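## Task

On the panel, find the LC port in the fifth of six columns counting from the left, in the fourth of ten blocks counting from the top, and in the topmost of that block's four holes. Take out only that port's dust plug and leave it in the tray. Do not unlatch or push hard on any LC plug, and do not shove the robot hard into the panel, or the task may fail. The robot must not tip over or be left leaning, or the task fails.

## Robot and tools

ROBOT. TidyBot++: a wheeled base (0.54 m long, 0.50 m wide, 0.38 m tall) carrying a single seven-joint arm with a two-finger gripper. The shoulder sits 0.12 m ahead of the base centre, 0.68 m up. Arm segments: upper arm 0.42 m, forearm 0.31 m, hand 0.31 m. The arm begins folded, hand pointing down, sticking out up to 0.08 m beyond the base front. Cameras: base_camera (pinhole, 644x364) and wrist_camera (fisheye, 644x476, sees along the hand).

FRAMES. Base frame: origin on the floor below the base centre, x forward, y left, z up, metres. hand_pose is reported in it, for the point between the finger pads; the hand's own z axis runs out along the fingers, and the fingers open along its y axis. Odometry frame: the base frame as it was at scene start; base_odometry (x, y, heading in rad, left positive, -3.142 to 3.142) counts wheel turns only, so slip looks like travel. base_tilt gives forward/right lean in degrees.

move. One action per call, built from any of these keys:
- base: an object with translate_m (forward +, -2 to 2 m), strafe_m (left +, -2 to 2 m), rotate_rad (counter-clockwise +, -6.3 to 6.3). These are offsets relative to where the base is when the command starts, along its axes at that moment, not places.
- joints: absolute angles by name: joint_1_rad (any angle; positive turns the arm clockwise from above, opposite to heading), joint_2_rad -2.249 to 2.249 (0 = upper arm vertical), joint_3_rad any, joint_4_rad -2.579 to 2.579 (elbow, 0 straight), joint_5_rad any, joint_6_rad -2.099 to 2.099 (wrist), joint_7_rad any (with hand down, positive is counter-clockwise from above; at 1.57 fingers open left/right), gripper_pos 0 (open, about 85 mm gap) to 1 (closed, squeezing 100-150 N). Unbounded joints go the short way; send steps below half a turn to go further.
- target: one list of seven numbers, an absolute hand pose in the base frame: x, y, z in metres, then quaternion qw, qx, qy, qz, in the same form hand_pose prints. With target, joints may only carry gripper_pos.
- speeds: caps for this action only: translate_m / strafe_m 0.05 to 0.5 m/s (give the cap under only one when both are used), rotate_rad 0.1 to 1.57 rad/s.
- min_time_s: 0.1 to 8 s, lower bound on each arm motion's duration.
- cameras: list of base_camera, wrist_camera or all; [] for none. blocking: true (default) returns when everything rests; false returns in about 0.5 s with motion continuing.
A call with no action returns state, images and the scene number. Unknown keys make a call invalid; out-of-range values get it refused, and then later robot calls in that reply are skipped.

wait(seconds 0 to 10): lets time pass, returns state; ends early once earlier motions rest. stop: brakes all running motions, which then read "stopped" and may keep pressing. zoom_image(camera, region [x0,y0,x1,y1] pixels, at most 504x504): closer look at the newest image. finished_scene(scene): ends the current scene; the goal must hold with no help from the robot.

RESULTS. base_status, joint_status, hand_status: "done", "moving", "off_target" (rested away from target, may still push), "stopped", "contact_stop" or "time_out" (uncommanded stops; the target is dropped and later calls in the reply are skipped), "not_followed" (a check withheld the targets: "joint command not followed" for self-collision with a "cause:", "pose unreachable" for a target), "torque_fault" (arm halted 10 s), "limit_stop_at_motor_heat". The move line sums up action status. hand_target is where the commanded joints would put the hand. motor_effort gives percent of max torque per motor, peak in brackets; on_its_own lists uncommanded behaviour; ARM HIT marks a hard self or base hit; MOTOR HOT warns of heating. A base blocked by something may still read "done".

ACCURACY. After a target, the hand usually lands within about 3 cm; fix it by adding (wanted minus measured hand_pose) to the previous target. For joints, resend last command plus (wanted minus read). To hold still, resend hand_target, not hand_pose. Small steps can stall from friction. Trust camera images over hand_pose, which may be a centimetre or two off.

CAUTIONS. The arm does not avoid obstacles and keeps pushing when blocked; nothing stops it hitting the base. Low, close, forward-pointing targets may miss or strike the base. Never drive or turn the base while the arm is caught on the panel; side pushes on a raised hand, or swinging a stretched arm, can tip the robot, and backing off or retracting the arm rights a lean. Approach the panel slowly, touch LC plugs gently, pull dust plugs straight out, and lower the plug into the tray rather than dropping it. Avoid long holds of a stretched arm, which heat the motors.

Each tool is called after "Emit:" in YAML: its name, and indented under it one key for each argument.

## Session

Emit:
move:

Scene clock: 0.00 s.
base_odometry: x=+0.000 y=+0.000 heading=+0.000
base_tilt: forward=-0.4 right=+0.4
base_status: not commanded
joint_positions: joint_1_rad=-0.040 joint_2_rad=-0.377 joint_3_rad=+3.179 joint_4_rad=-2.508 joint_5_rad=-0.047 joint_6_rad=-0.824 joint_7_rad=+1.577 gripper_pos=+0.000
joint_status: not commanded
motor_effort: joint_1_rad=-2 joint_2_rad=-1 joint_3_rad=+0 joint_4_rad=+12 joint_5_rad=-2 joint_6_rad=+2 joint_7_rad=+0
hand_pose: x=+0.2887 y=+0.0140 z=+0.6007 quat_wxyz=(-0.026, +0.995, -0.010, +0.093) (m; base frame)
hand_target: x=+0.2879 y=+0.0140 z=+0.6002 quat_wxyz=(-0.026, +0.995, -0.010, +0.092) (m; base frame)
hand_status: not commanded
pictures: base_camera, wrist_camera

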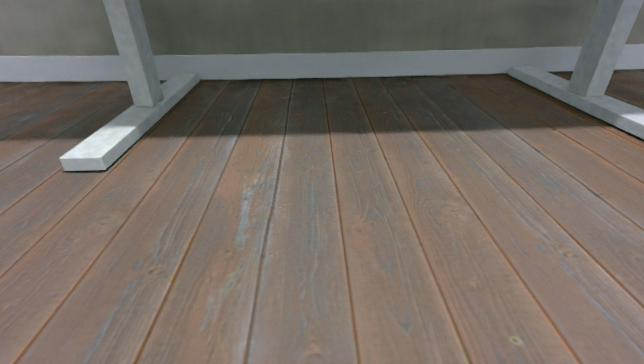

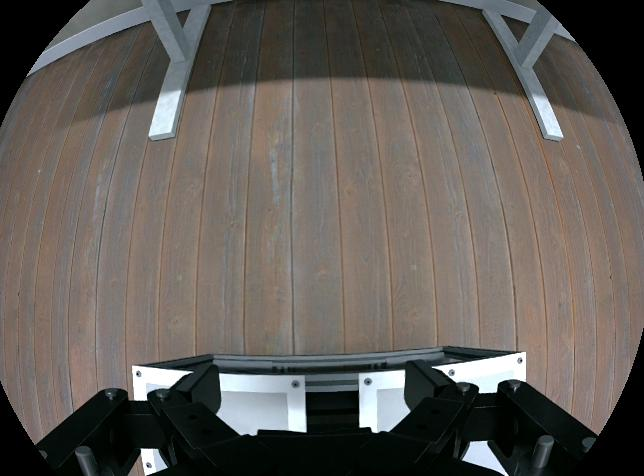

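Emit:
move:
  joints: {"joint_6_rad": 0.5}
  cameras: ["all"]

Scene clock: 2.17 s.
move: done
base_odometry: x=+0.000 y=+0.000 heading=+0.000
base_tilt: forward=-0.4 right=+0.5
base_status: not commanded
joint_positions: joint_1_rad=-0.040 joint_2_rad=-0.377 joint_3_rad=+3.179 joint_4_rad=-2.508 joint_5_rad=-0.047 joint_6_rad=+0.424 joint_7_rad=+1.577 gripper_pos=+0.000
joint_status: all done
motor_effort: joint_1_rad=-1(2) joint_2_rad=-5(5) joint_3_rad=+0(1) joint_4_rad=+17(18) joint_5_rad=-1(2) joint_6_rad=+9(10) joint_7_rad=+1(1)
hand_pose: x=+0.5392 y=-0.0053 z=+0.8638 quat_wxyz=(-0.012, +0.753, -0.023, +0.657) (m; base frame)
hand_target: x=+0.5411 y=-0.0066 z=+0.8865 quat_wxyz=(-0.011, +0.728, -0.024, +0.685) (m; base frame)
hand_status: not commanded
pictures: base_camera, wrist_camera

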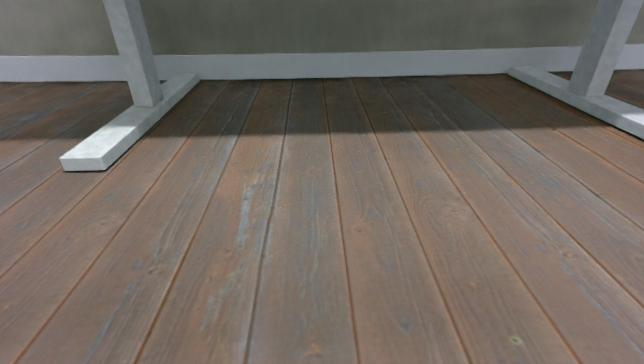

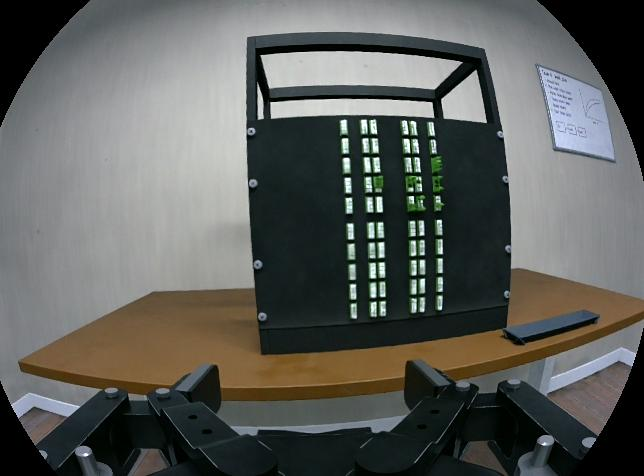

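Emit:
zoom_image:
  camera: "wrist_camera"
  region: [330, 110, 460, 220]

Emit:
zoom_image:
  camera: "wrist_camera"
  region: [390, 150, 460, 220]

Emit:
zoom_image:
  camera: "wrist_camera"
  region: [480, 280, 640, 380]

Scaled by 3.877.

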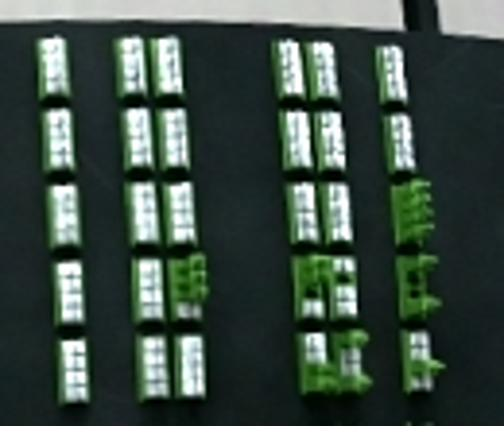

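Scaled by 7.200.

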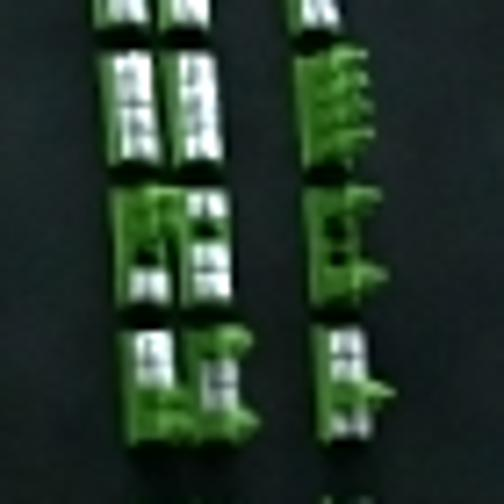

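Scaled by 3.150.

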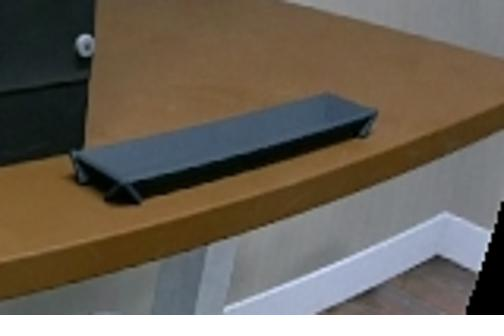

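Emit:
move:
  base: {"strafe_m": -0.18}
  target: [0.54, 0.0, 1.0, 0, 0.7071, 0, 0.7071]
  min_time_s: 3
  cameras: ["all"]

Scene clock: 7.00 s.
move: done
base_odometry: x=+0.000 y=-0.180 heading=+0.000
base_tilt: forward=-0.4 right=+0.5
base_status: done
joint_positions: joint_1_rad=-0.022 joint_2_rad=-0.476 joint_3_rad=+3.172 joint_4_rad=-2.265 joint_5_rad=-0.047 joint_6_rad=+0.234 joint_7_rad=+1.577 gripper_pos=+0.000
joint_status: not commanded
motor_effort: joint_1_rad=-2(2) joint_2_rad=-4(6) joint_3_rad=+0(2) joint_4_rad=+19(19) joint_5_rad=-1(2) joint_6_rad=+9(10) joint_7_rad=+0(1)
hand_pose: x=+0.5447 y=-0.0085 z=+0.9922 quat_wxyz=(-0.013, +0.702, -0.025, +0.712) (m; base frame)
hand_target: x=+0.5400 y=+0.0000 z=+1.0000 quat_wxyz=(+0.000, +0.707, +0.000, +0.707) (m; base frame)
hand_status: done (0.012 m and 3.3 deg from the pose sent, 0.136 m and 8.4 deg at the start)
pictures: base_camera, wrist_camera

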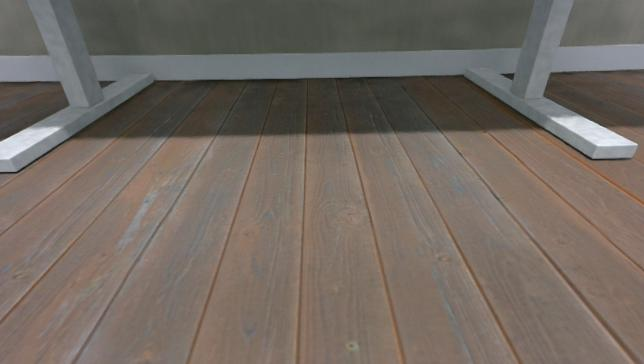

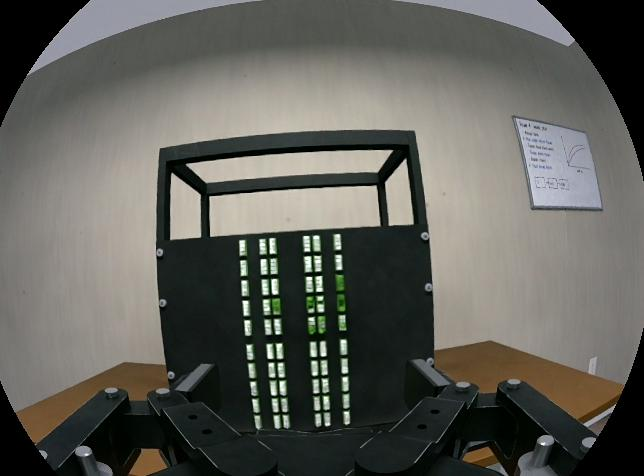

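Emit:
move:
  base: {"translate_m": 0.2}
  target: [0.54, 0.01, 0.97, 0.013, 0.7112, 0.025, 0.7021]
  min_time_s: 2
  cameras: ["all"]

Emit:
zoom_image:
  camera: "wrist_camera"
  region: [200, 150, 420, 330]

Scene clock: 9.67 s.
move: done
base_odometry: x=+0.200 y=-0.180 heading=+0.000
base_tilt: forward=-0.4 right=+0.5
base_status: done
joint_positions: joint_1_rad=-0.013 joint_2_rad=-0.481 joint_3_rad=+3.147 joint_4_rad=-2.271 joint_5_rad=-0.046 joint_6_rad=+0.233 joint_7_rad=+1.577 gripper_pos=+0.000
joint_status: not commanded
motor_effort: joint_1_rad=-1(2) joint_2_rad=-3(7) joint_3_rad=+0(1) joint_4_rad=+19(19) joint_5_rad=-1(2) joint_6_rad=+9(10) joint_7_rad=+1(1)
hand_pose: x=+0.5424 y=+0.0008 z=+0.9905 quat_wxyz=(-0.014, +0.702, -0.015, +0.712) (m; base frame)
hand_target: x=+0.5400 y=+0.0100 z=+0.9700 quat_wxyz=(+0.013, +0.711, +0.025, +0.702) (m; base frame)
hand_status: done (0.023 m and 5.8 deg from the pose sent, 0.029 m and 6.6 deg at the start)
pictures: base_camera, wrist_camera

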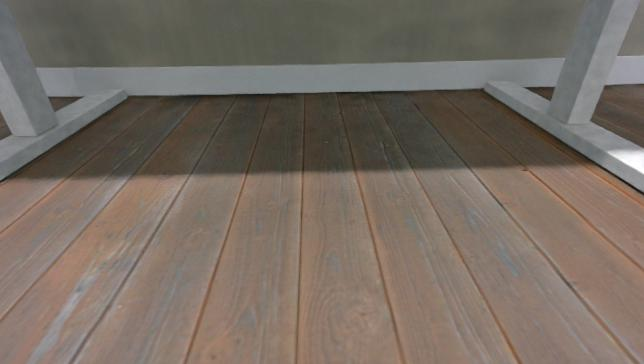

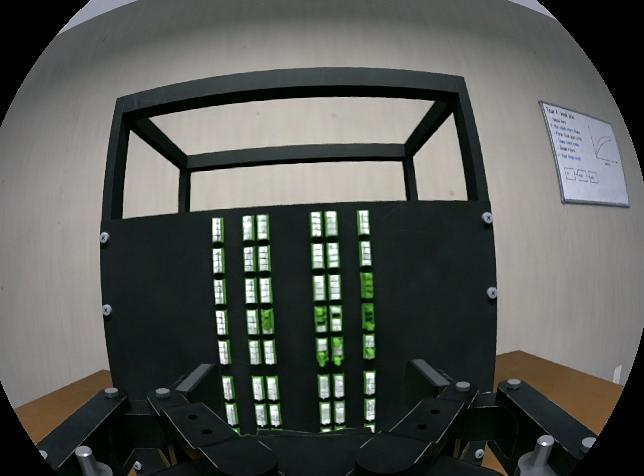

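Scaled by 2.291.

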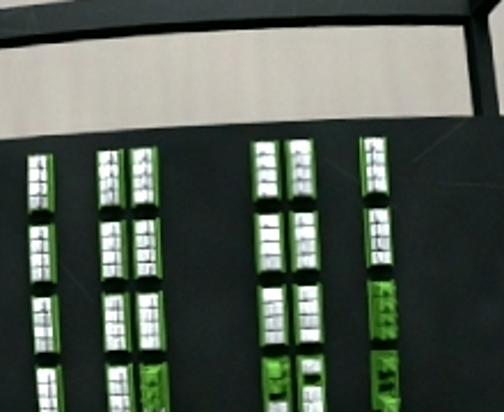

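Emit:
zoom_image:
  camera: "wrist_camera"
  region: [280, 270, 400, 390]

Emit:
zoom_image:
  camera: "wrist_camera"
  region: [90, 330, 330, 476]

Scaled by 4.200.

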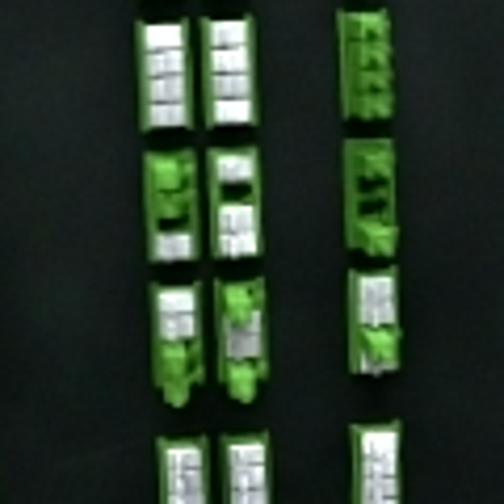

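Scaled by 2.100.

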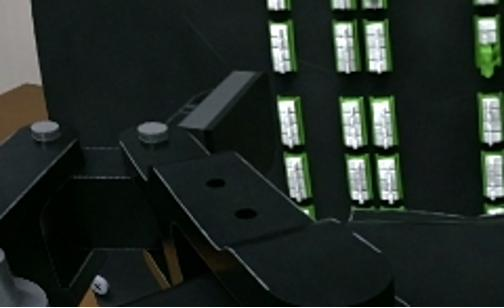

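Emit:
move:
  joints: {"joint_7_rad": 0.0, "gripper_pos": 0.6}
  cameras: ["all"]

Emit:
zoom_image:
  camera: "wrist_camera"
  region: [100, 200, 500, 476]

Scene clock: 13.63 s.
move: done
base_odometry: x=+0.200 y=-0.180 heading=+0.000
base_tilt: forward=-0.4 right=+0.4
base_status: not commanded
joint_positions: joint_1_rad=-0.013 joint_2_rad=-0.481 joint_3_rad=+3.147 joint_4_rad=-2.271 joint_5_rad=-0.046 joint_6_rad=+0.233 joint_7_rad=+0.063 gripper_pos=+0.600
joint_status: all done
motor_effort: joint_1_rad=-2(2) joint_2_rad=-4(4) joint_3_rad=+0(1) joint_4_rad=+19(19) joint_5_rad=+0(2) joint_6_rad=+9(10) joint_7_rad=+0(2)
hand_pose: x=+0.5424 y=+0.0008 z=+0.9905 quat_wxyz=(-0.499, +0.500, -0.493, +0.508) (m; base frame)
hand_target: x=+0.5400 y=+0.0100 z=+0.9700 quat_wxyz=(-0.495, +0.514, -0.493, +0.499) (m; base frame)
hand_status: not commanded
pictures: base_camera, wrist_camera

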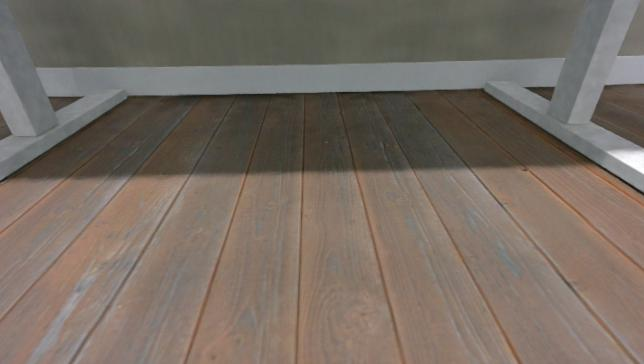

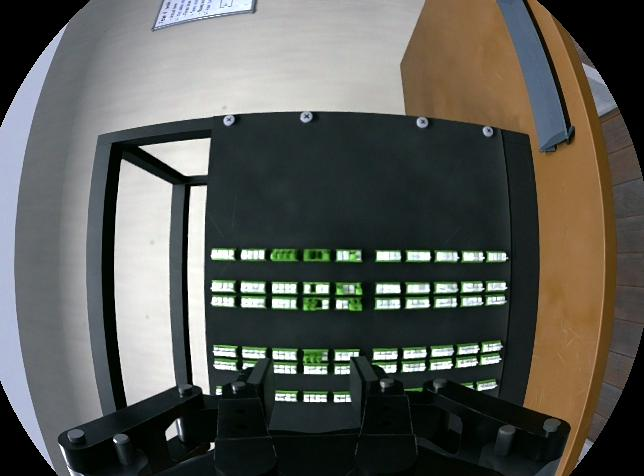

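Scaled by 1.260.

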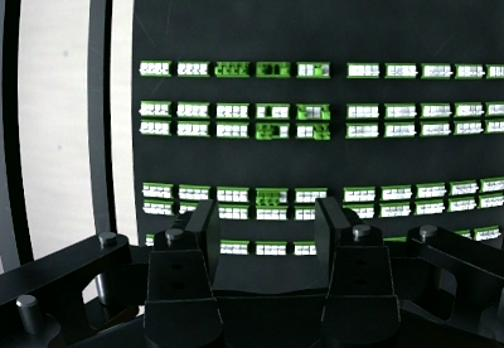

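Emit:
move:
  base: {"translate_m": 0.08, "strafe_m": -0.03}
  joints: {"gripper_pos": 0.8}
  cameras: ["wrist_camera"]

Emit:
zoom_image:
  camera: "wrist_camera"
  region: [220, 200, 420, 400]

Scene clock: 15.23 s.
move: done
base_odometry: x=+0.281 y=-0.210 heading=+0.000
base_tilt: forward=-0.4 right=+0.5
base_status: done
joint_positions: joint_1_rad=-0.012 joint_2_rad=-0.477 joint_3_rad=+3.144 joint_4_rad=-2.272 joint_5_rad=-0.046 joint_6_rad=+0.233 joint_7_rad=+0.063 gripper_pos=+0.800
joint_status: all done
motor_effort: joint_1_rad=-2(2) joint_2_rad=-4(7) joint_3_rad=+1(1) joint_4_rad=+18(19) joint_5_rad=-1(2) joint_6_rad=+9(10) joint_7_rad=+0(1)
hand_pose: x=+0.5437 y=+0.0020 z=+0.9883 quat_wxyz=(-0.498, +0.502, -0.494, +0.506) (m; base frame)
hand_target: x=+0.5400 y=+0.0100 z=+0.9700 quat_wxyz=(-0.495, +0.514, -0.493, +0.499) (m; base frame)
hand_status: not commanded
pictures: wrist_camera

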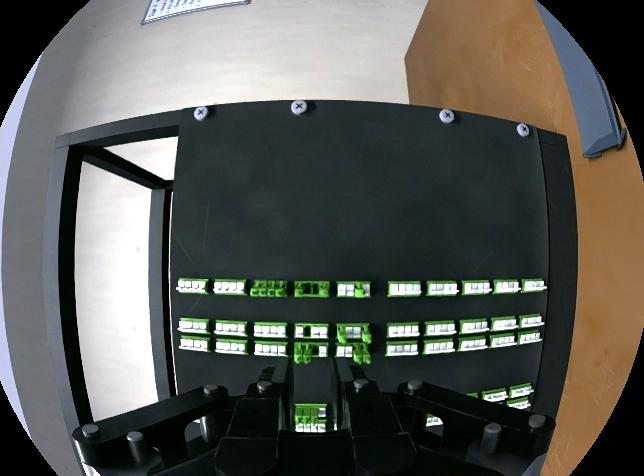

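Scaled by 2.520.

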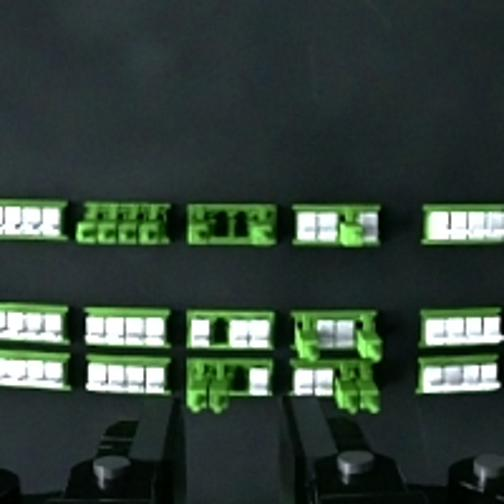

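Emit:
zoom_image:
  camera: "wrist_camera"
  region: [250, 340, 370, 430]

Emit:
zoom_image:
  camera: "wrist_camera"
  region: [280, 300, 350, 370]

Scaled by 4.200.

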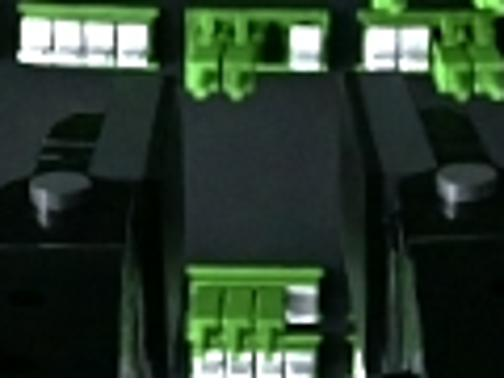

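Scaled by 7.200.

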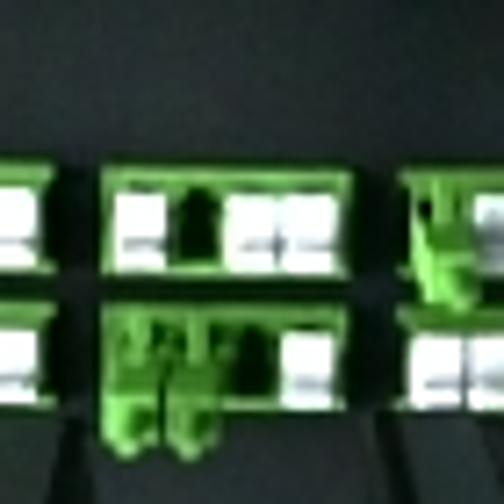

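Emit:
zoom_image:
  camera: "wrist_camera"
  region: [455, 270, 555, 360]

Emit:
zoom_image:
  camera: "wrist_camera"
  region: [170, 270, 260, 360]

Scaled by 5.040.

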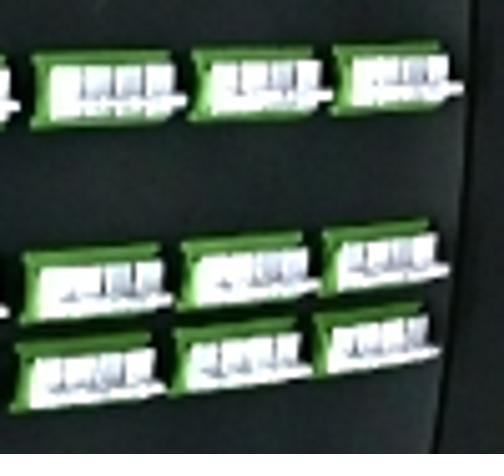

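Scaled by 5.600.

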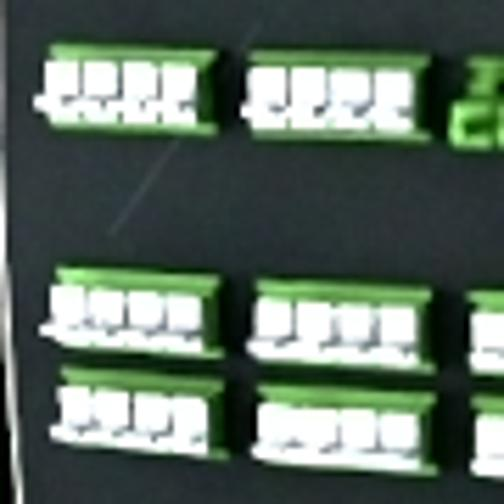

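Emit:
move:
  target: [0.545, 0.002, 1.01, 0.5, -0.5, 0.5, -0.5]
  cameras: ["wrist_camera"]

Emit:
zoom_image:
  camera: "wrist_camera"
  region: [250, 300, 370, 420]

Scene clock: 20.07 s.
move: done
base_odometry: x=+0.281 y=-0.210 heading=+0.000
base_tilt: forward=-0.4 right=+0.4
base_status: not commanded
joint_positions: joint_1_rad=-0.169 joint_2_rad=-0.477 joint_3_rad=+3.201 joint_4_rad=-2.229 joint_5_rad=-0.605 joint_6_rad=+0.233 joint_7_rad=+0.635 gripper_pos=+0.800
joint_status: not commanded
motor_effort: joint_1_rad=-2(2) joint_2_rad=-4(4) joint_3_rad=+0(1) joint_4_rad=+19(19) joint_5_rad=+0(1) joint_6_rad=+8(10) joint_7_rad=+1(1)
hand_pose: x=+0.5473 y=+0.0016 z=+1.0013 quat_wxyz=(-0.494, +0.498, -0.499, +0.509) (m; base frame)
hand_target: x=+0.5450 y=+0.0020 z=+1.0100 quat_wxyz=(-0.500, +0.500, -0.500, +0.500) (m; base frame)
hand_status: done (0.009 m and 1.2 deg from the pose sent, 0.022 m and 1.1 deg at the start)
pictures: wrist_camera

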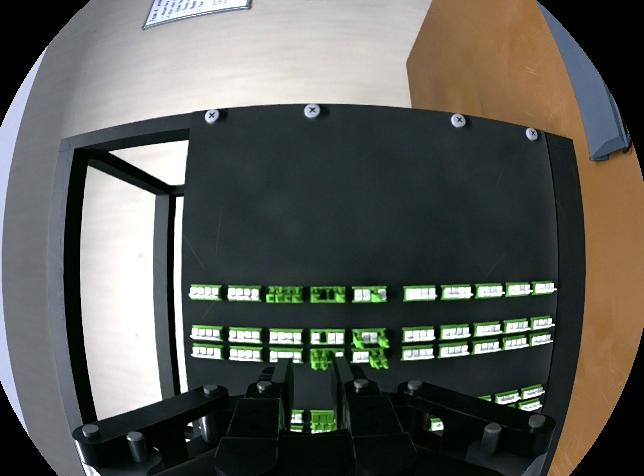

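Scaled by 4.200.

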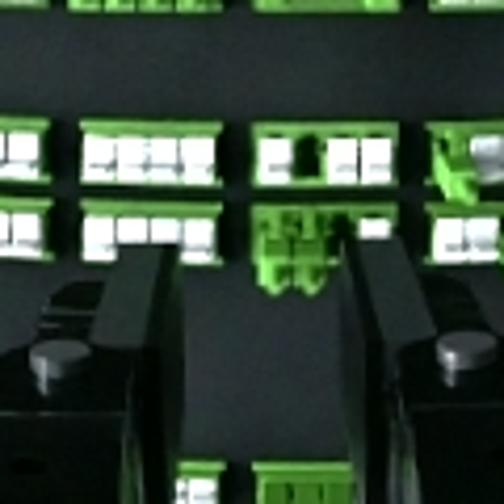

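Emit:
move:
  base: {"translate_m": 0.06, "strafe_m": 0.003}
  joints: {"gripper_pos": 0.85}
  cameras: ["wrist_camera"]

Emit:
zoom_image:
  camera: "wrist_camera"
  region: [260, 320, 360, 420]

Scene clock: 21.87 s.
move: done
base_odometry: x=+0.341 y=-0.207 heading=+0.000
base_tilt: forward=-0.4 right=+0.4
base_status: done
joint_positions: joint_1_rad=-0.170 joint_2_rad=-0.481 joint_3_rad=+3.202 joint_4_rad=-2.229 joint_5_rad=-0.606 joint_6_rad=+0.233 joint_7_rad=+0.636 gripper_pos=+0.850
joint_status: all done
motor_effort: joint_1_rad=-1(2) joint_2_rad=-4(6) joint_3_rad=-1(2) joint_4_rad=+19(19) joint_5_rad=+0(1) joint_6_rad=+8(8) joint_7_rad=+1(1)
hand_pose: x=+0.5459 y=+0.0010 z=+1.0031 quat_wxyz=(-0.495, +0.497, -0.498, +0.510) (m; base frame)
hand_target: x=+0.5450 y=+0.0020 z=+1.0100 quat_wxyz=(-0.500, +0.500, -0.500, +0.500) (m; base frame)
hand_status: not commanded
pictures: wrist_camera

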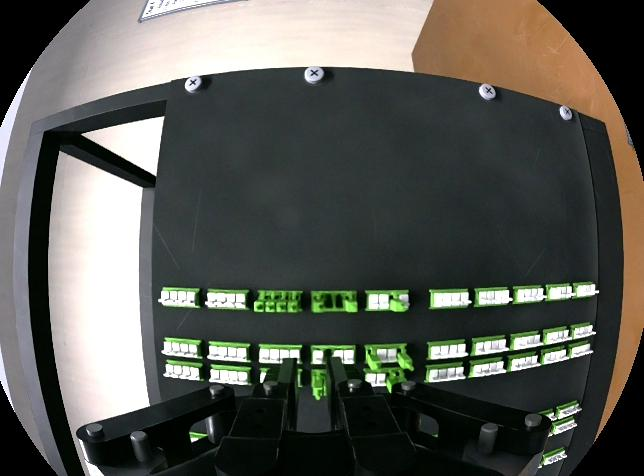

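Scaled by 5.040.

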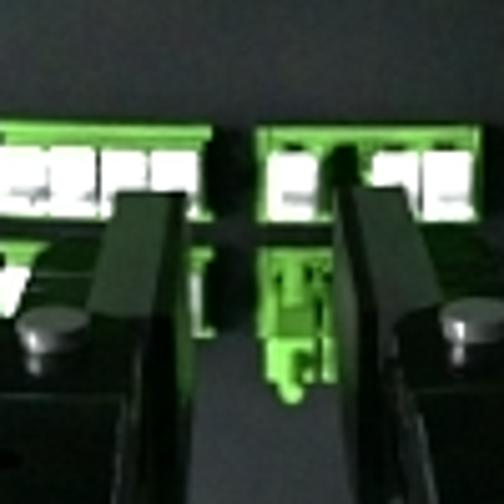

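Emit:
zoom_image:
  camera: "wrist_camera"
  region: [295, 335, 365, 385]

Emit:
zoom_image:
  camera: "wrist_camera"
  region: [535, 280, 605, 360]

Emit:
zoom_image:
  camera: "wrist_camera"
  region: [155, 335, 255, 390]

Scaled by 7.200.

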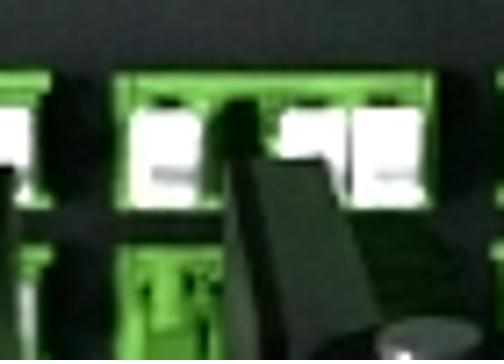

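Scaled by 6.300.

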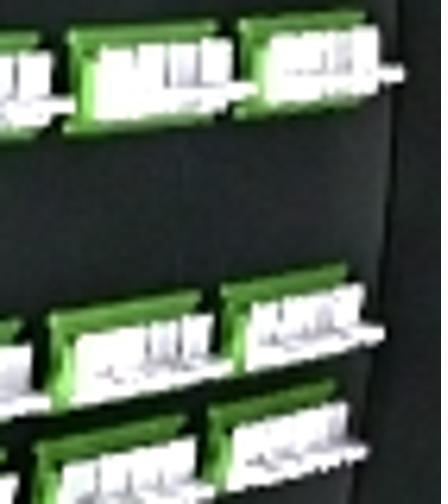

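Scaled by 5.040.

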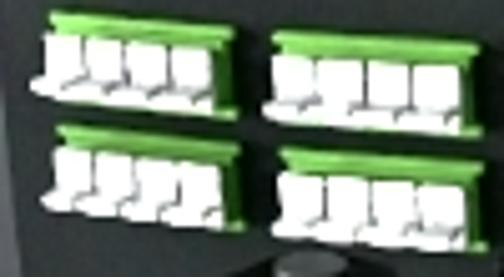

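Emit:
move:
  target: [0.545, 0.002, 1.003, 0.5, -0.5, 0.5, -0.5]

Emit:
move:
  target: [0.545, 0.002, 0.997, 0.5, -0.5, 0.5, -0.5]
  cameras: ["wrist_camera"]

Emit:
zoom_image:
  camera: "wrist_camera"
  region: [270, 330, 360, 400]

Scene clock: 23.60 s.
move: done
base_odometry: x=+0.341 y=-0.207 heading=+0.000
base_tilt: forward=-0.4 right=+0.4
base_status: not commanded
joint_positions: joint_1_rad=-0.198 joint_2_rad=-0.481 joint_3_rad=+3.215 joint_4_rad=-2.229 joint_5_rad=-0.606 joint_6_rad=+0.233 joint_7_rad=+0.636 gripper_pos=+0.850
joint_status: not commanded
motor_effort: joint_1_rad=-2(2) joint_2_rad=-4(4) joint_3_rad=-1(1) joint_4_rad=+19(19) joint_5_rad=+0(1) joint_6_rad=+7(8) joint_7_rad=+0(1)
hand_pose: x=+0.5464 y=+0.0063 z=+1.0028 quat_wxyz=(-0.501, +0.500, -0.495, +0.504) (m; base frame)
hand_target: x=+0.5450 y=+0.0020 z=+1.0030 quat_wxyz=(-0.500, +0.500, -0.500, +0.500) (m; base frame)
hand_status: done (0.004 m and 0.7 deg from the pose sent, 0.001 m and 1.3 deg at the start)
pictures: none

Scene clock: 24.20 s.
move: done
base_odometry: x=+0.341 y=-0.207 heading=+0.000
base_tilt: forward=-0.4 right=+0.5
base_status: not commanded
joint_positions: joint_1_rad=-0.217 joint_2_rad=-0.481 joint_3_rad=+3.225 joint_4_rad=-2.229 joint_5_rad=-0.606 joint_6_rad=+0.233 joint_7_rad=+0.636 gripper_pos=+0.850
joint_status: not commanded
motor_effort: joint_1_rad=-1(2) joint_2_rad=-4(4) joint_3_rad=-1(1) joint_4_rad=+19(19) joint_5_rad=+0(1) joint_6_rad=+8(8) joint_7_rad=+0(1)
hand_pose: x=+0.5467 y=+0.0093 z=+1.0024 quat_wxyz=(-0.504, +0.501, -0.494, +0.500) (m; base frame)
hand_target: x=+0.5450 y=+0.0020 z=+0.9970 quat_wxyz=(-0.500, +0.500, -0.500, +0.500) (m; base frame)
hand_status: done (0.009 m and 0.8 deg from the pose sent, 0.007 m and 0.7 deg at the start)
pictures: wrist_camera

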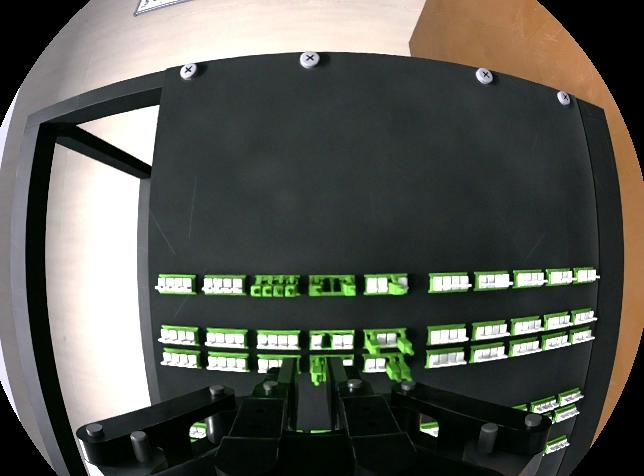

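Scaled by 5.600.

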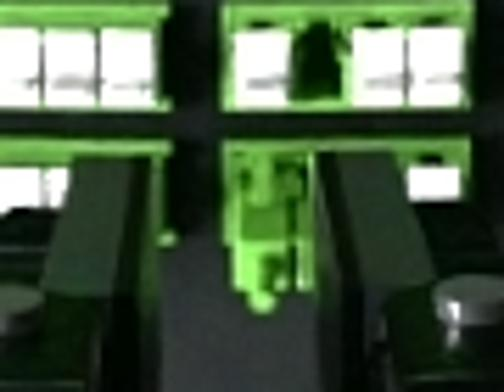

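Emit:
move:
  base: {"translate_m": -0.05}

Emit:
move:
  joints: {"joint_1_rad": 0.0, "joint_2_rad": -0.477, "joint_3_rad": 3.1416, "joint_4_rad": -2.235, "joint_5_rad": 0.0, "joint_6_rad": 0.187, "joint_7_rad": 0.0}
  cameras: ["wrist_camera"]

Scene clock: 25.77 s.
move: done
base_odometry: x=+0.291 y=-0.207 heading=+0.000
base_tilt: forward=-0.4 right=+0.4
base_status: done
joint_positions: joint_1_rad=-0.217 joint_2_rad=-0.487 joint_3_rad=+3.226 joint_4_rad=-2.229 joint_5_rad=-0.606 joint_6_rad=+0.233 joint_7_rad=+0.636 gripper_pos=+0.850
joint_status: not commanded
motor_effort: joint_1_rad=-2(2) joint_2_rad=-3(6) joint_3_rad=+0(2) joint_4_rad=+19(19) joint_5_rad=+0(1) joint_6_rad=+8(8) joint_7_rad=+1(1)
hand_pose: x=+0.5450 y=+0.0085 z=+1.0048 quat_wxyz=(-0.506, +0.499, -0.493, +0.501) (m; base frame)
hand_target: x=+0.5450 y=+0.0020 z=+0.9970 quat_wxyz=(-0.500, +0.500, -0.500, +0.500) (m; base frame)
hand_status: not commanded
pictures: none

Scene clock: 27.43 s.
move: done
base_odometry: x=+0.291 y=-0.207 heading=+0.000
base_tilt: forward=-0.4 right=+0.4
base_status: not commanded
joint_positions: joint_1_rad=-0.014 joint_2_rad=-0.487 joint_3_rad=+3.162 joint_4_rad=-2.229 joint_5_rad=-0.066 joint_6_rad=+0.233 joint_7_rad=+0.066 gripper_pos=+0.850
joint_status: all done
motor_effort: joint_1_rad=-2(2) joint_2_rad=-4(5) joint_3_rad=+0(1) joint_4_rad=+19(20) joint_5_rad=-1(1) joint_6_rad=+9(10) joint_7_rad=+1(1)
hand_pose: x=+0.5428 y=-0.0086 z=+1.0190 quat_wxyz=(-0.512, +0.477, -0.492, +0.518) (m; base frame)
hand_target: x=+0.5460 y=+0.0013 z=+0.9970 quat_wxyz=(-0.500, +0.500, -0.500, +0.500) (m; base frame)
hand_status: not commanded
pictures: wrist_camera

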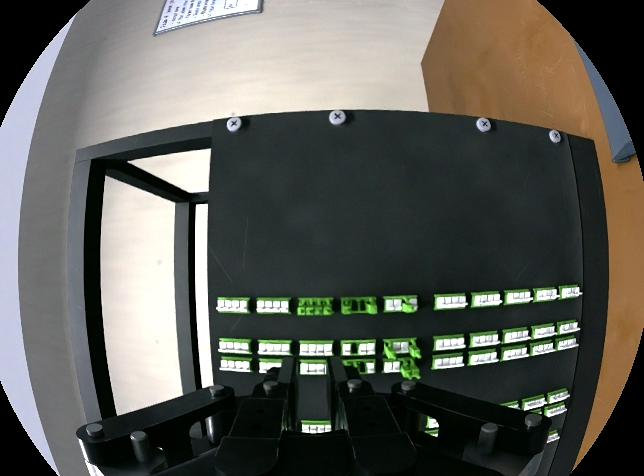

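Emit:
move:
  joints: {"joint_6_rad": 0.13}
  cameras: ["wrist_camera"]

Scene clock: 28.37 s.
move: done
base_odometry: x=+0.291 y=-0.207 heading=+0.000
base_tilt: forward=-0.4 right=+0.5
base_status: not commanded
joint_positions: joint_1_rad=-0.014 joint_2_rad=-0.487 joint_3_rad=+3.162 joint_4_rad=-2.229 joint_5_rad=-0.065 joint_6_rad=+0.177 joint_7_rad=+0.064 gripper_pos=+0.850
joint_status: all done
motor_effort: joint_1_rad=-1(2) joint_2_rad=-4(4) joint_3_rad=+0(1) joint_4_rad=+18(20) joint_5_rad=-1(2) joint_6_rad=+9(11) joint_7_rad=+0(1)
hand_pose: x=+0.5434 y=-0.0072 z=+1.0019 quat_wxyz=(-0.500, +0.492, -0.505, +0.503) (m; base frame)
hand_target: x=+0.5455 y=+0.0013 z=+0.9793 quat_wxyz=(-0.485, +0.514, -0.514, +0.486) (m; base frame)
hand_status: not commanded
pictures: wrist_camera

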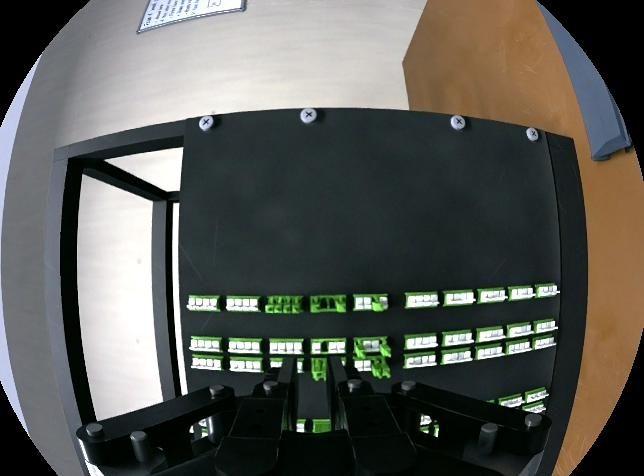

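Emit:
move:
  base: {"translate_m": 0.05, "strafe_m": 0.007}
  joints: {"gripper_pos": 0.88}
  cameras: ["wrist_camera"]

Emit:
zoom_image:
  camera: "wrist_camera"
  region: [270, 330, 360, 400]

Scene clock: 29.73 s.
move: done
base_odometry: x=+0.341 y=-0.200 heading=+0.000
base_tilt: forward=-0.4 right=+0.4
base_status: done
joint_positions: joint_1_rad=-0.014 joint_2_rad=-0.478 joint_3_rad=+3.161 joint_4_rad=-2.229 joint_5_rad=-0.065 joint_6_rad=+0.177 joint_7_rad=+0.064 gripper_pos=+0.880
joint_status: all done
motor_effort: joint_1_rad=-1(2) joint_2_rad=-4(6) joint_3_rad=-1(1) joint_4_rad=+19(20) joint_5_rad=-1(2) joint_6_rad=+10(10) joint_7_rad=+1(1)
hand_pose: x=+0.5462 y=-0.0066 z=+0.9982 quat_wxyz=(-0.498, +0.495, -0.507, +0.501) (m; base frame)
hand_target: x=+0.5455 y=+0.0013 z=+0.9793 quat_wxyz=(-0.485, +0.514, -0.514, +0.486) (m; base frame)
hand_status: not commanded
pictures: wrist_camera

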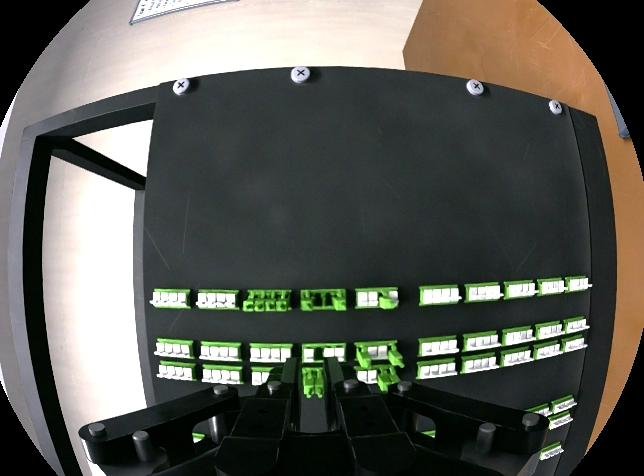

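Scaled by 5.600.

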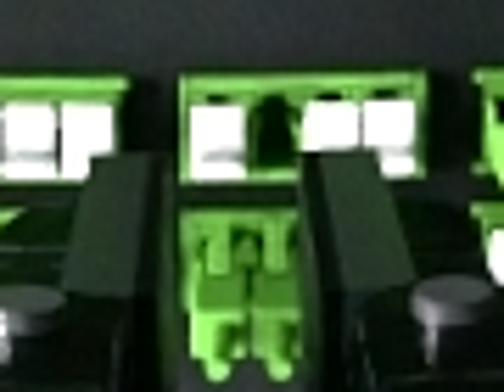

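Emit:
move:
  joints: {"joint_6_rad": 0.232}

Emit:
move:
  joints: {"joint_6_rad": 0.242}
  cameras: ["wrist_camera"]

Scene clock: 30.63 s.
move: done
base_odometry: x=+0.341 y=-0.200 heading=+0.000
base_tilt: forward=-0.4 right=+0.5
base_status: not commanded
joint_positions: joint_1_rad=-0.014 joint_2_rad=-0.478 joint_3_rad=+3.161 joint_4_rad=-2.229 joint_5_rad=-0.065 joint_6_rad=+0.228 joint_7_rad=+0.064 gripper_pos=+0.880
joint_status: all done
motor_effort: joint_1_rad=-1(2) joint_2_rad=-4(5) joint_3_rad=+0(1) joint_4_rad=+19(21) joint_5_rad=-1(1) joint_6_rad=+9(11) joint_7_rad=+1(1)
hand_pose: x=+0.5458 y=-0.0078 z=+1.0140 quat_wxyz=(-0.509, +0.481, -0.495, +0.514) (m; base frame)
hand_target: x=+0.5457 y=+0.0013 z=+1.0110 quat_wxyz=(-0.511, +0.489, -0.489, +0.511) (m; base frame)
hand_status: not commanded
pictures: none

Scene clock: 30.97 s.
move: done
base_odometry: x=+0.341 y=-0.200 heading=+0.000
base_tilt: forward=-0.4 right=+0.4
base_status: not commanded
joint_positions: joint_1_rad=-0.014 joint_2_rad=-0.478 joint_3_rad=+3.161 joint_4_rad=-2.229 joint_5_rad=-0.065 joint_6_rad=+0.228 joint_7_rad=+0.064 gripper_pos=+0.880
joint_status: all done
motor_effort: joint_1_rad=-1(2) joint_2_rad=-4(4) joint_3_rad=+1(1) joint_4_rad=+19(19) joint_5_rad=+0(1) joint_6_rad=+9(10) joint_7_rad=+1(1)
hand_pose: x=+0.5458 y=-0.0078 z=+1.0140 quat_wxyz=(-0.509, +0.481, -0.495, +0.514) (m; base frame)
hand_target: x=+0.5455 y=+0.0013 z=+1.0141 quat_wxyz=(-0.513, +0.486, -0.486, +0.514) (m; base frame)
hand_status: not commanded
pictures: wrist_camera

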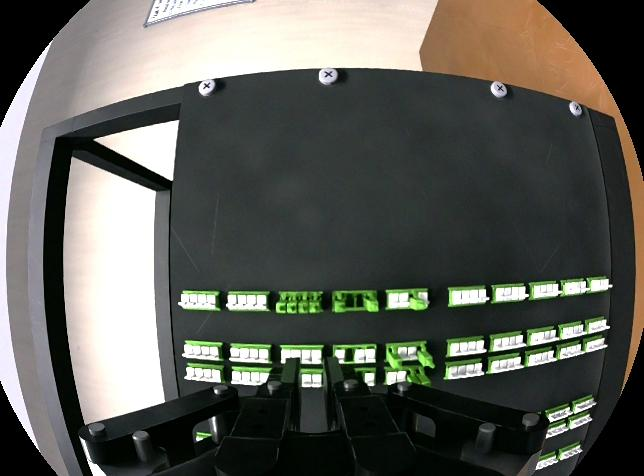

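Emit:
move:
  joints: {"joint_6_rad": 0.138}

Scene clock: 31.87 s.
move: done
base_odometry: x=+0.341 y=-0.200 heading=+0.000
base_tilt: forward=-0.4 right=+0.5
base_status: not commanded
joint_positions: joint_1_rad=-0.014 joint_2_rad=-0.478 joint_3_rad=+3.161 joint_4_rad=-2.229 joint_5_rad=-0.065 joint_6_rad=+0.155 joint_7_rad=+0.064 gripper_pos=+0.880
joint_status: all done
motor_effort: joint_1_rad=-1(2) joint_2_rad=-4(5) joint_3_rad=-1(1) joint_4_rad=+19(21) joint_5_rad=-1(1) joint_6_rad=+9(11) joint_7_rad=+1(1)
hand_pose: x=+0.5461 y=-0.0061 z=+0.9911 quat_wxyz=(-0.492, +0.501, -0.512, +0.495) (m; base frame)
hand_target: x=+0.5456 y=+0.0013 z=+0.9818 quat_wxyz=(-0.488, +0.512, -0.512, +0.488) (m; base frame)
hand_status: not commanded
pictures: none

Emit:
move:
  joints: {"joint_6_rad": 0.1}

Emit:
move:
  joints: {"joint_6_rad": 0.188}

Scene clock: 32.83 s.
move: done
base_odometry: x=+0.341 y=-0.200 heading=+0.000
base_tilt: forward=-0.4 right=+0.4
base_status: not commanded
joint_positions: joint_1_rad=-0.014 joint_2_rad=-0.478 joint_3_rad=+3.161 joint_4_rad=-2.229 joint_5_rad=-0.065 joint_6_rad=+0.133 joint_7_rad=+0.064 gripper_pos=+0.880
joint_status: all done
motor_effort: joint_1_rad=-1(2) joint_2_rad=-4(4) joint_3_rad=+0(1) joint_4_rad=+18(20) joint_5_rad=-1(1) joint_6_rad=+10(11) joint_7_rad=+0(1)
hand_pose: x=+0.5458 y=-0.0056 z=+0.9844 quat_wxyz=(-0.487, +0.506, -0.517, +0.489) (m; base frame)
hand_target: x=+0.5448 y=+0.0013 z=+0.9700 quat_wxyz=(-0.478, +0.521, -0.521, +0.478) (m; base frame)
hand_status: not commanded
pictures: none

Scene clock: 33.40 s.
move: done
base_odometry: x=+0.341 y=-0.200 heading=+0.000
base_tilt: forward=-0.4 right=+0.4
base_status: not commanded
joint_positions: joint_1_rad=-0.014 joint_2_rad=-0.478 joint_3_rad=+3.161 joint_4_rad=-2.229 joint_5_rad=-0.065 joint_6_rad=+0.178 joint_7_rad=+0.064 gripper_pos=+0.880
joint_status: all done
motor_effort: joint_1_rad=-2(2) joint_2_rad=-4(5) joint_3_rad=+0(1) joint_4_rad=+18(20) joint_5_rad=-1(2) joint_6_rad=+10(11) joint_7_rad=+0(1)
hand_pose: x=+0.5462 y=-0.0066 z=+0.9983 quat_wxyz=(-0.498, +0.495, -0.507, +0.501) (m; base frame)
hand_target: x=+0.5460 y=+0.0013 z=+0.9973 quat_wxyz=(-0.500, +0.500, -0.500, +0.500) (m; base frame)
hand_status: not commanded
pictures: none

Emit:
move:
  joints: {"joint_6_rad": 0.196}
  cameras: ["wrist_camera"]

Emit:
zoom_image:
  camera: "wrist_camera"
  region: [280, 335, 350, 395]

Scene clock: 33.93 s.
move: done
base_odometry: x=+0.341 y=-0.200 heading=+0.000
base_tilt: forward=-0.4 right=+0.4
base_status: not commanded
joint_positions: joint_1_rad=-0.014 joint_2_rad=-0.478 joint_3_rad=+3.161 joint_4_rad=-2.229 joint_5_rad=-0.065 joint_6_rad=+0.178 joint_7_rad=+0.064 gripper_pos=+0.880
joint_status: all done
motor_effort: joint_1_rad=-1(2) joint_2_rad=-4(4) joint_3_rad=+0(1) joint_4_rad=+18(19) joint_5_rad=-1(2) joint_6_rad=+9(9) joint_7_rad=+0(1)
hand_pose: x=+0.5462 y=-0.0066 z=+0.9983 quat_wxyz=(-0.498, +0.495, -0.507, +0.501) (m; base frame)
hand_target: x=+0.5460 y=+0.0013 z=+0.9998 quat_wxyz=(-0.502, +0.498, -0.498, +0.502) (m; base frame)
hand_status: not commanded
pictures: wrist_camera

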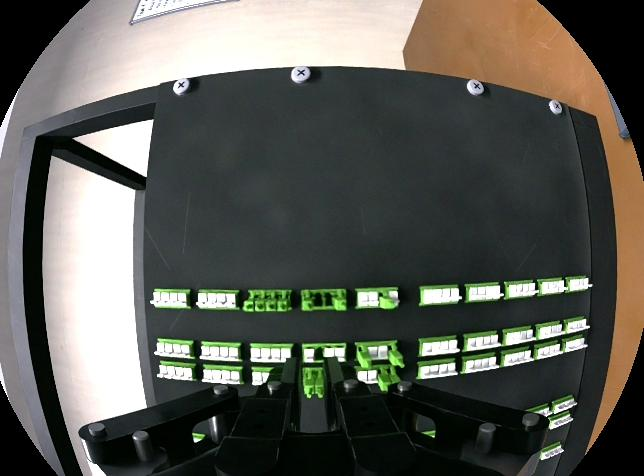

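Scaled by 7.200.

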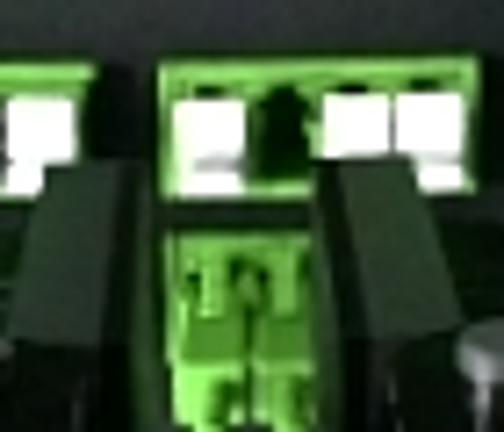

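Emit:
move:
  joints: {"joint_6_rad": 0.1}

Emit:
move:
  joints: {"joint_6_rad": 0.196}

Scene clock: 35.20 s.
move: done
base_odometry: x=+0.341 y=-0.200 heading=+0.000
base_tilt: forward=-0.4 right=+0.4
base_status: not commanded
joint_positions: joint_1_rad=-0.014 joint_2_rad=-0.478 joint_3_rad=+3.161 joint_4_rad=-2.229 joint_5_rad=-0.065 joint_6_rad=+0.114 joint_7_rad=+0.064 gripper_pos=+0.880
joint_status: all done
motor_effort: joint_1_rad=-1(2) joint_2_rad=-4(5) joint_3_rad=+0(1) joint_4_rad=+18(21) joint_5_rad=-1(2) joint_6_rad=+9(11) joint_7_rad=+0(1)
hand_pose: x=+0.5455 y=-0.0052 z=+0.9786 quat_wxyz=(-0.483, +0.511, -0.521, +0.484) (m; base frame)
hand_target: x=+0.5448 y=+0.0013 z=+0.9700 quat_wxyz=(-0.478, +0.521, -0.521, +0.478) (m; base frame)
hand_status: not commanded
pictures: none

Scene clock: 35.77 s.
move: done
base_odometry: x=+0.341 y=-0.200 heading=+0.000
base_tilt: forward=-0.4 right=+0.5
base_status: not commanded
joint_positions: joint_1_rad=-0.014 joint_2_rad=-0.478 joint_3_rad=+3.161 joint_4_rad=-2.229 joint_5_rad=-0.065 joint_6_rad=+0.176 joint_7_rad=+0.064 gripper_pos=+0.880
joint_status: all done
motor_effort: joint_1_rad=-1(2) joint_2_rad=-4(5) joint_3_rad=+1(1) joint_4_rad=+19(20) joint_5_rad=-1(1) joint_6_rad=+9(11) joint_7_rad=+0(1)
hand_pose: x=+0.5462 y=-0.0066 z=+0.9978 quat_wxyz=(-0.497, +0.495, -0.507, +0.500) (m; base frame)
hand_target: x=+0.5460 y=+0.0013 z=+0.9998 quat_wxyz=(-0.502, +0.498, -0.498, +0.502) (m; base frame)
hand_status: not commanded
pictures: none

Emit:
move:
  joints: {"joint_6_rad": 0.226}
  min_time_s: 3

Scene clock: 39.20 s.
move: done
base_odometry: x=+0.341 y=-0.200 heading=+0.000
base_tilt: forward=-0.4 right=+0.5
base_status: not commanded
joint_positions: joint_1_rad=-0.014 joint_2_rad=-0.478 joint_3_rad=+3.161 joint_4_rad=-2.229 joint_5_rad=-0.065 joint_6_rad=+0.176 joint_7_rad=+0.064 gripper_pos=+0.880
joint_status: all done
motor_effort: joint_1_rad=-1(2) joint_2_rad=-4(4) joint_3_rad=+0(1) joint_4_rad=+19(19) joint_5_rad=-1(1) joint_6_rad=+10(11) joint_7_rad=+0(1)
hand_pose: x=+0.5462 y=-0.0066 z=+0.9978 quat_wxyz=(-0.497, +0.495, -0.507, +0.500) (m; base frame)
hand_target: x=+0.5458 y=+0.0013 z=+1.0092 quat_wxyz=(-0.510, +0.490, -0.490, +0.510) (m; base frame)
hand_status: not commanded
pictures: none

Now loaded; small steps up.

Emit:
move:
  joints: {"joint_6_rad": 0.231}

Emit:
move:
  joints: {"joint_6_rad": 0.236}

Scene clock: 39.63 s.
move: done
base_odometry: x=+0.341 y=-0.200 heading=+0.000
base_tilt: forward=-0.4 right=+0.5
base_status: not commanded
joint_positions: joint_1_rad=-0.014 joint_2_rad=-0.478 joint_3_rad=+3.161 joint_4_rad=-2.229 joint_5_rad=-0.065 joint_6_rad=+0.176 joint_7_rad=+0.064 gripper_pos=+0.880
joint_status: all done
motor_effort: joint_1_rad=-2(2) joint_2_rad=-4(4) joint_3_rad=+0(0) joint_4_rad=+19(19) joint_5_rad=-1(1) joint_6_rad=+9(10) joint_7_rad=+0(1)
hand_pose: x=+0.5462 y=-0.0066 z=+0.9978 quat_wxyz=(-0.497, +0.495, -0.507, +0.500) (m; base frame)
hand_target: x=+0.5457 y=+0.0013 z=+1.0107 quat_wxyz=(-0.511, +0.489, -0.489, +0.511) (m; base frame)
hand_status: not commanded
pictures: none

Scene clock: 39.93 s.
move: done
base_odometry: x=+0.341 y=-0.200 heading=+0.000
base_tilt: forward=-0.4 right=+0.5
base_status: not commanded
joint_positions: joint_1_rad=-0.014 joint_2_rad=-0.478 joint_3_rad=+3.161 joint_4_rad=-2.229 joint_5_rad=-0.065 joint_6_rad=+0.176 joint_7_rad=+0.064 gripper_pos=+0.880
joint_status: all done
motor_effort: joint_1_rad=-2(2) joint_2_rad=-4(4) joint_3_rad=+0(0) joint_4_rad=+19(19) joint_5_rad=-1(1) joint_6_rad=+9(10) joint_7_rad=+0(1)
hand_pose: x=+0.5462 y=-0.0066 z=+0.9978 quat_wxyz=(-0.497, +0.495, -0.507, +0.500) (m; base frame)
hand_target: x=+0.5456 y=+0.0013 z=+1.0123 quat_wxyz=(-0.512, +0.488, -0.488, +0.512) (m; base frame)
hand_status: not commanded
pictures: none

Emit:
move:
  joints: {"joint_6_rad": 0.1}

Emit:
move:
  joints: {"joint_6_rad": 0.204}

Scene clock: 40.70 s.
move: done
base_odometry: x=+0.341 y=-0.200 heading=+0.000
base_tilt: forward=-0.4 right=+0.5
base_status: not commanded
joint_positions: joint_1_rad=-0.014 joint_2_rad=-0.478 joint_3_rad=+3.161 joint_4_rad=-2.229 joint_5_rad=-0.065 joint_6_rad=+0.096 joint_7_rad=+0.064 gripper_pos=+0.880
joint_status: all done
motor_effort: joint_1_rad=-2(2) joint_2_rad=-4(5) joint_3_rad=+0(1) joint_4_rad=+18(21) joint_5_rad=-1(1) joint_6_rad=+10(11) joint_7_rad=+1(1)
hand_pose: x=+0.5451 y=-0.0048 z=+0.9728 quat_wxyz=(-0.478, +0.516, -0.526, +0.478) (m; base frame)
hand_target: x=+0.5448 y=+0.0013 z=+0.9700 quat_wxyz=(-0.478, +0.521, -0.521, +0.478) (m; base frame)
hand_status: not commanded
pictures: none

Scene clock: 41.27 s.
move: done
base_odometry: x=+0.341 y=-0.200 heading=+0.000
base_tilt: forward=-0.4 right=+0.4
base_status: not commanded
joint_positions: joint_1_rad=-0.014 joint_2_rad=-0.478 joint_3_rad=+3.161 joint_4_rad=-2.229 joint_5_rad=-0.065 joint_6_rad=+0.175 joint_7_rad=+0.064 gripper_pos=+0.880
joint_status: all done
motor_effort: joint_1_rad=-2(2) joint_2_rad=-4(5) joint_3_rad=+0(1) joint_4_rad=+18(21) joint_5_rad=-1(1) joint_6_rad=+10(12) joint_7_rad=+0(1)
hand_pose: x=+0.5462 y=-0.0066 z=+0.9975 quat_wxyz=(-0.497, +0.495, -0.507, +0.500) (m; base frame)
hand_target: x=+0.5459 y=+0.0013 z=+1.0023 quat_wxyz=(-0.504, +0.496, -0.496, +0.504) (m; base frame)
hand_status: not commanded
pictures: none

Emit:
move:
  joints: {"joint_6_rad": 0.1}

Emit:
move:
  joints: {"joint_6_rad": 0.216}

Scene clock: 41.97 s.
move: done
base_odometry: x=+0.341 y=-0.200 heading=+0.000
base_tilt: forward=-0.4 right=+0.4
base_status: not commanded
joint_positions: joint_1_rad=-0.014 joint_2_rad=-0.478 joint_3_rad=+3.161 joint_4_rad=-2.229 joint_5_rad=-0.065 joint_6_rad=+0.108 joint_7_rad=+0.064 gripper_pos=+0.880
joint_status: all done
motor_effort: joint_1_rad=-1(2) joint_2_rad=-4(5) joint_3_rad=+1(1) joint_4_rad=+19(21) joint_5_rad=-1(2) joint_6_rad=+9(11) joint_7_rad=+0(1)
hand_pose: x=+0.5454 y=-0.0051 z=+0.9767 quat_wxyz=(-0.481, +0.513, -0.523, +0.482) (m; base frame)
hand_target: x=+0.5448 y=+0.0013 z=+0.9700 quat_wxyz=(-0.478, +0.521, -0.521, +0.478) (m; base frame)
hand_status: not commanded
pictures: none

Scene clock: 42.57 s.
move: done
base_odometry: x=+0.341 y=-0.200 heading=+0.000
base_tilt: forward=-0.4 right=+0.4
base_status: not commanded
joint_positions: joint_1_rad=-0.014 joint_2_rad=-0.478 joint_3_rad=+3.161 joint_4_rad=-2.229 joint_5_rad=-0.065 joint_6_rad=+0.192 joint_7_rad=+0.064 gripper_pos=+0.880
joint_status: all done
motor_effort: joint_1_rad=-1(2) joint_2_rad=-4(5) joint_3_rad=+0(1) joint_4_rad=+19(21) joint_5_rad=-1(2) joint_6_rad=+9(11) joint_7_rad=+1(1)
hand_pose: x=+0.5462 y=-0.0070 z=+1.0027 quat_wxyz=(-0.501, +0.491, -0.503, +0.505) (m; base frame)
hand_target: x=+0.5459 y=+0.0013 z=+1.0060 quat_wxyz=(-0.507, +0.493, -0.493, +0.507) (m; base frame)
hand_status: not commanded
pictures: none


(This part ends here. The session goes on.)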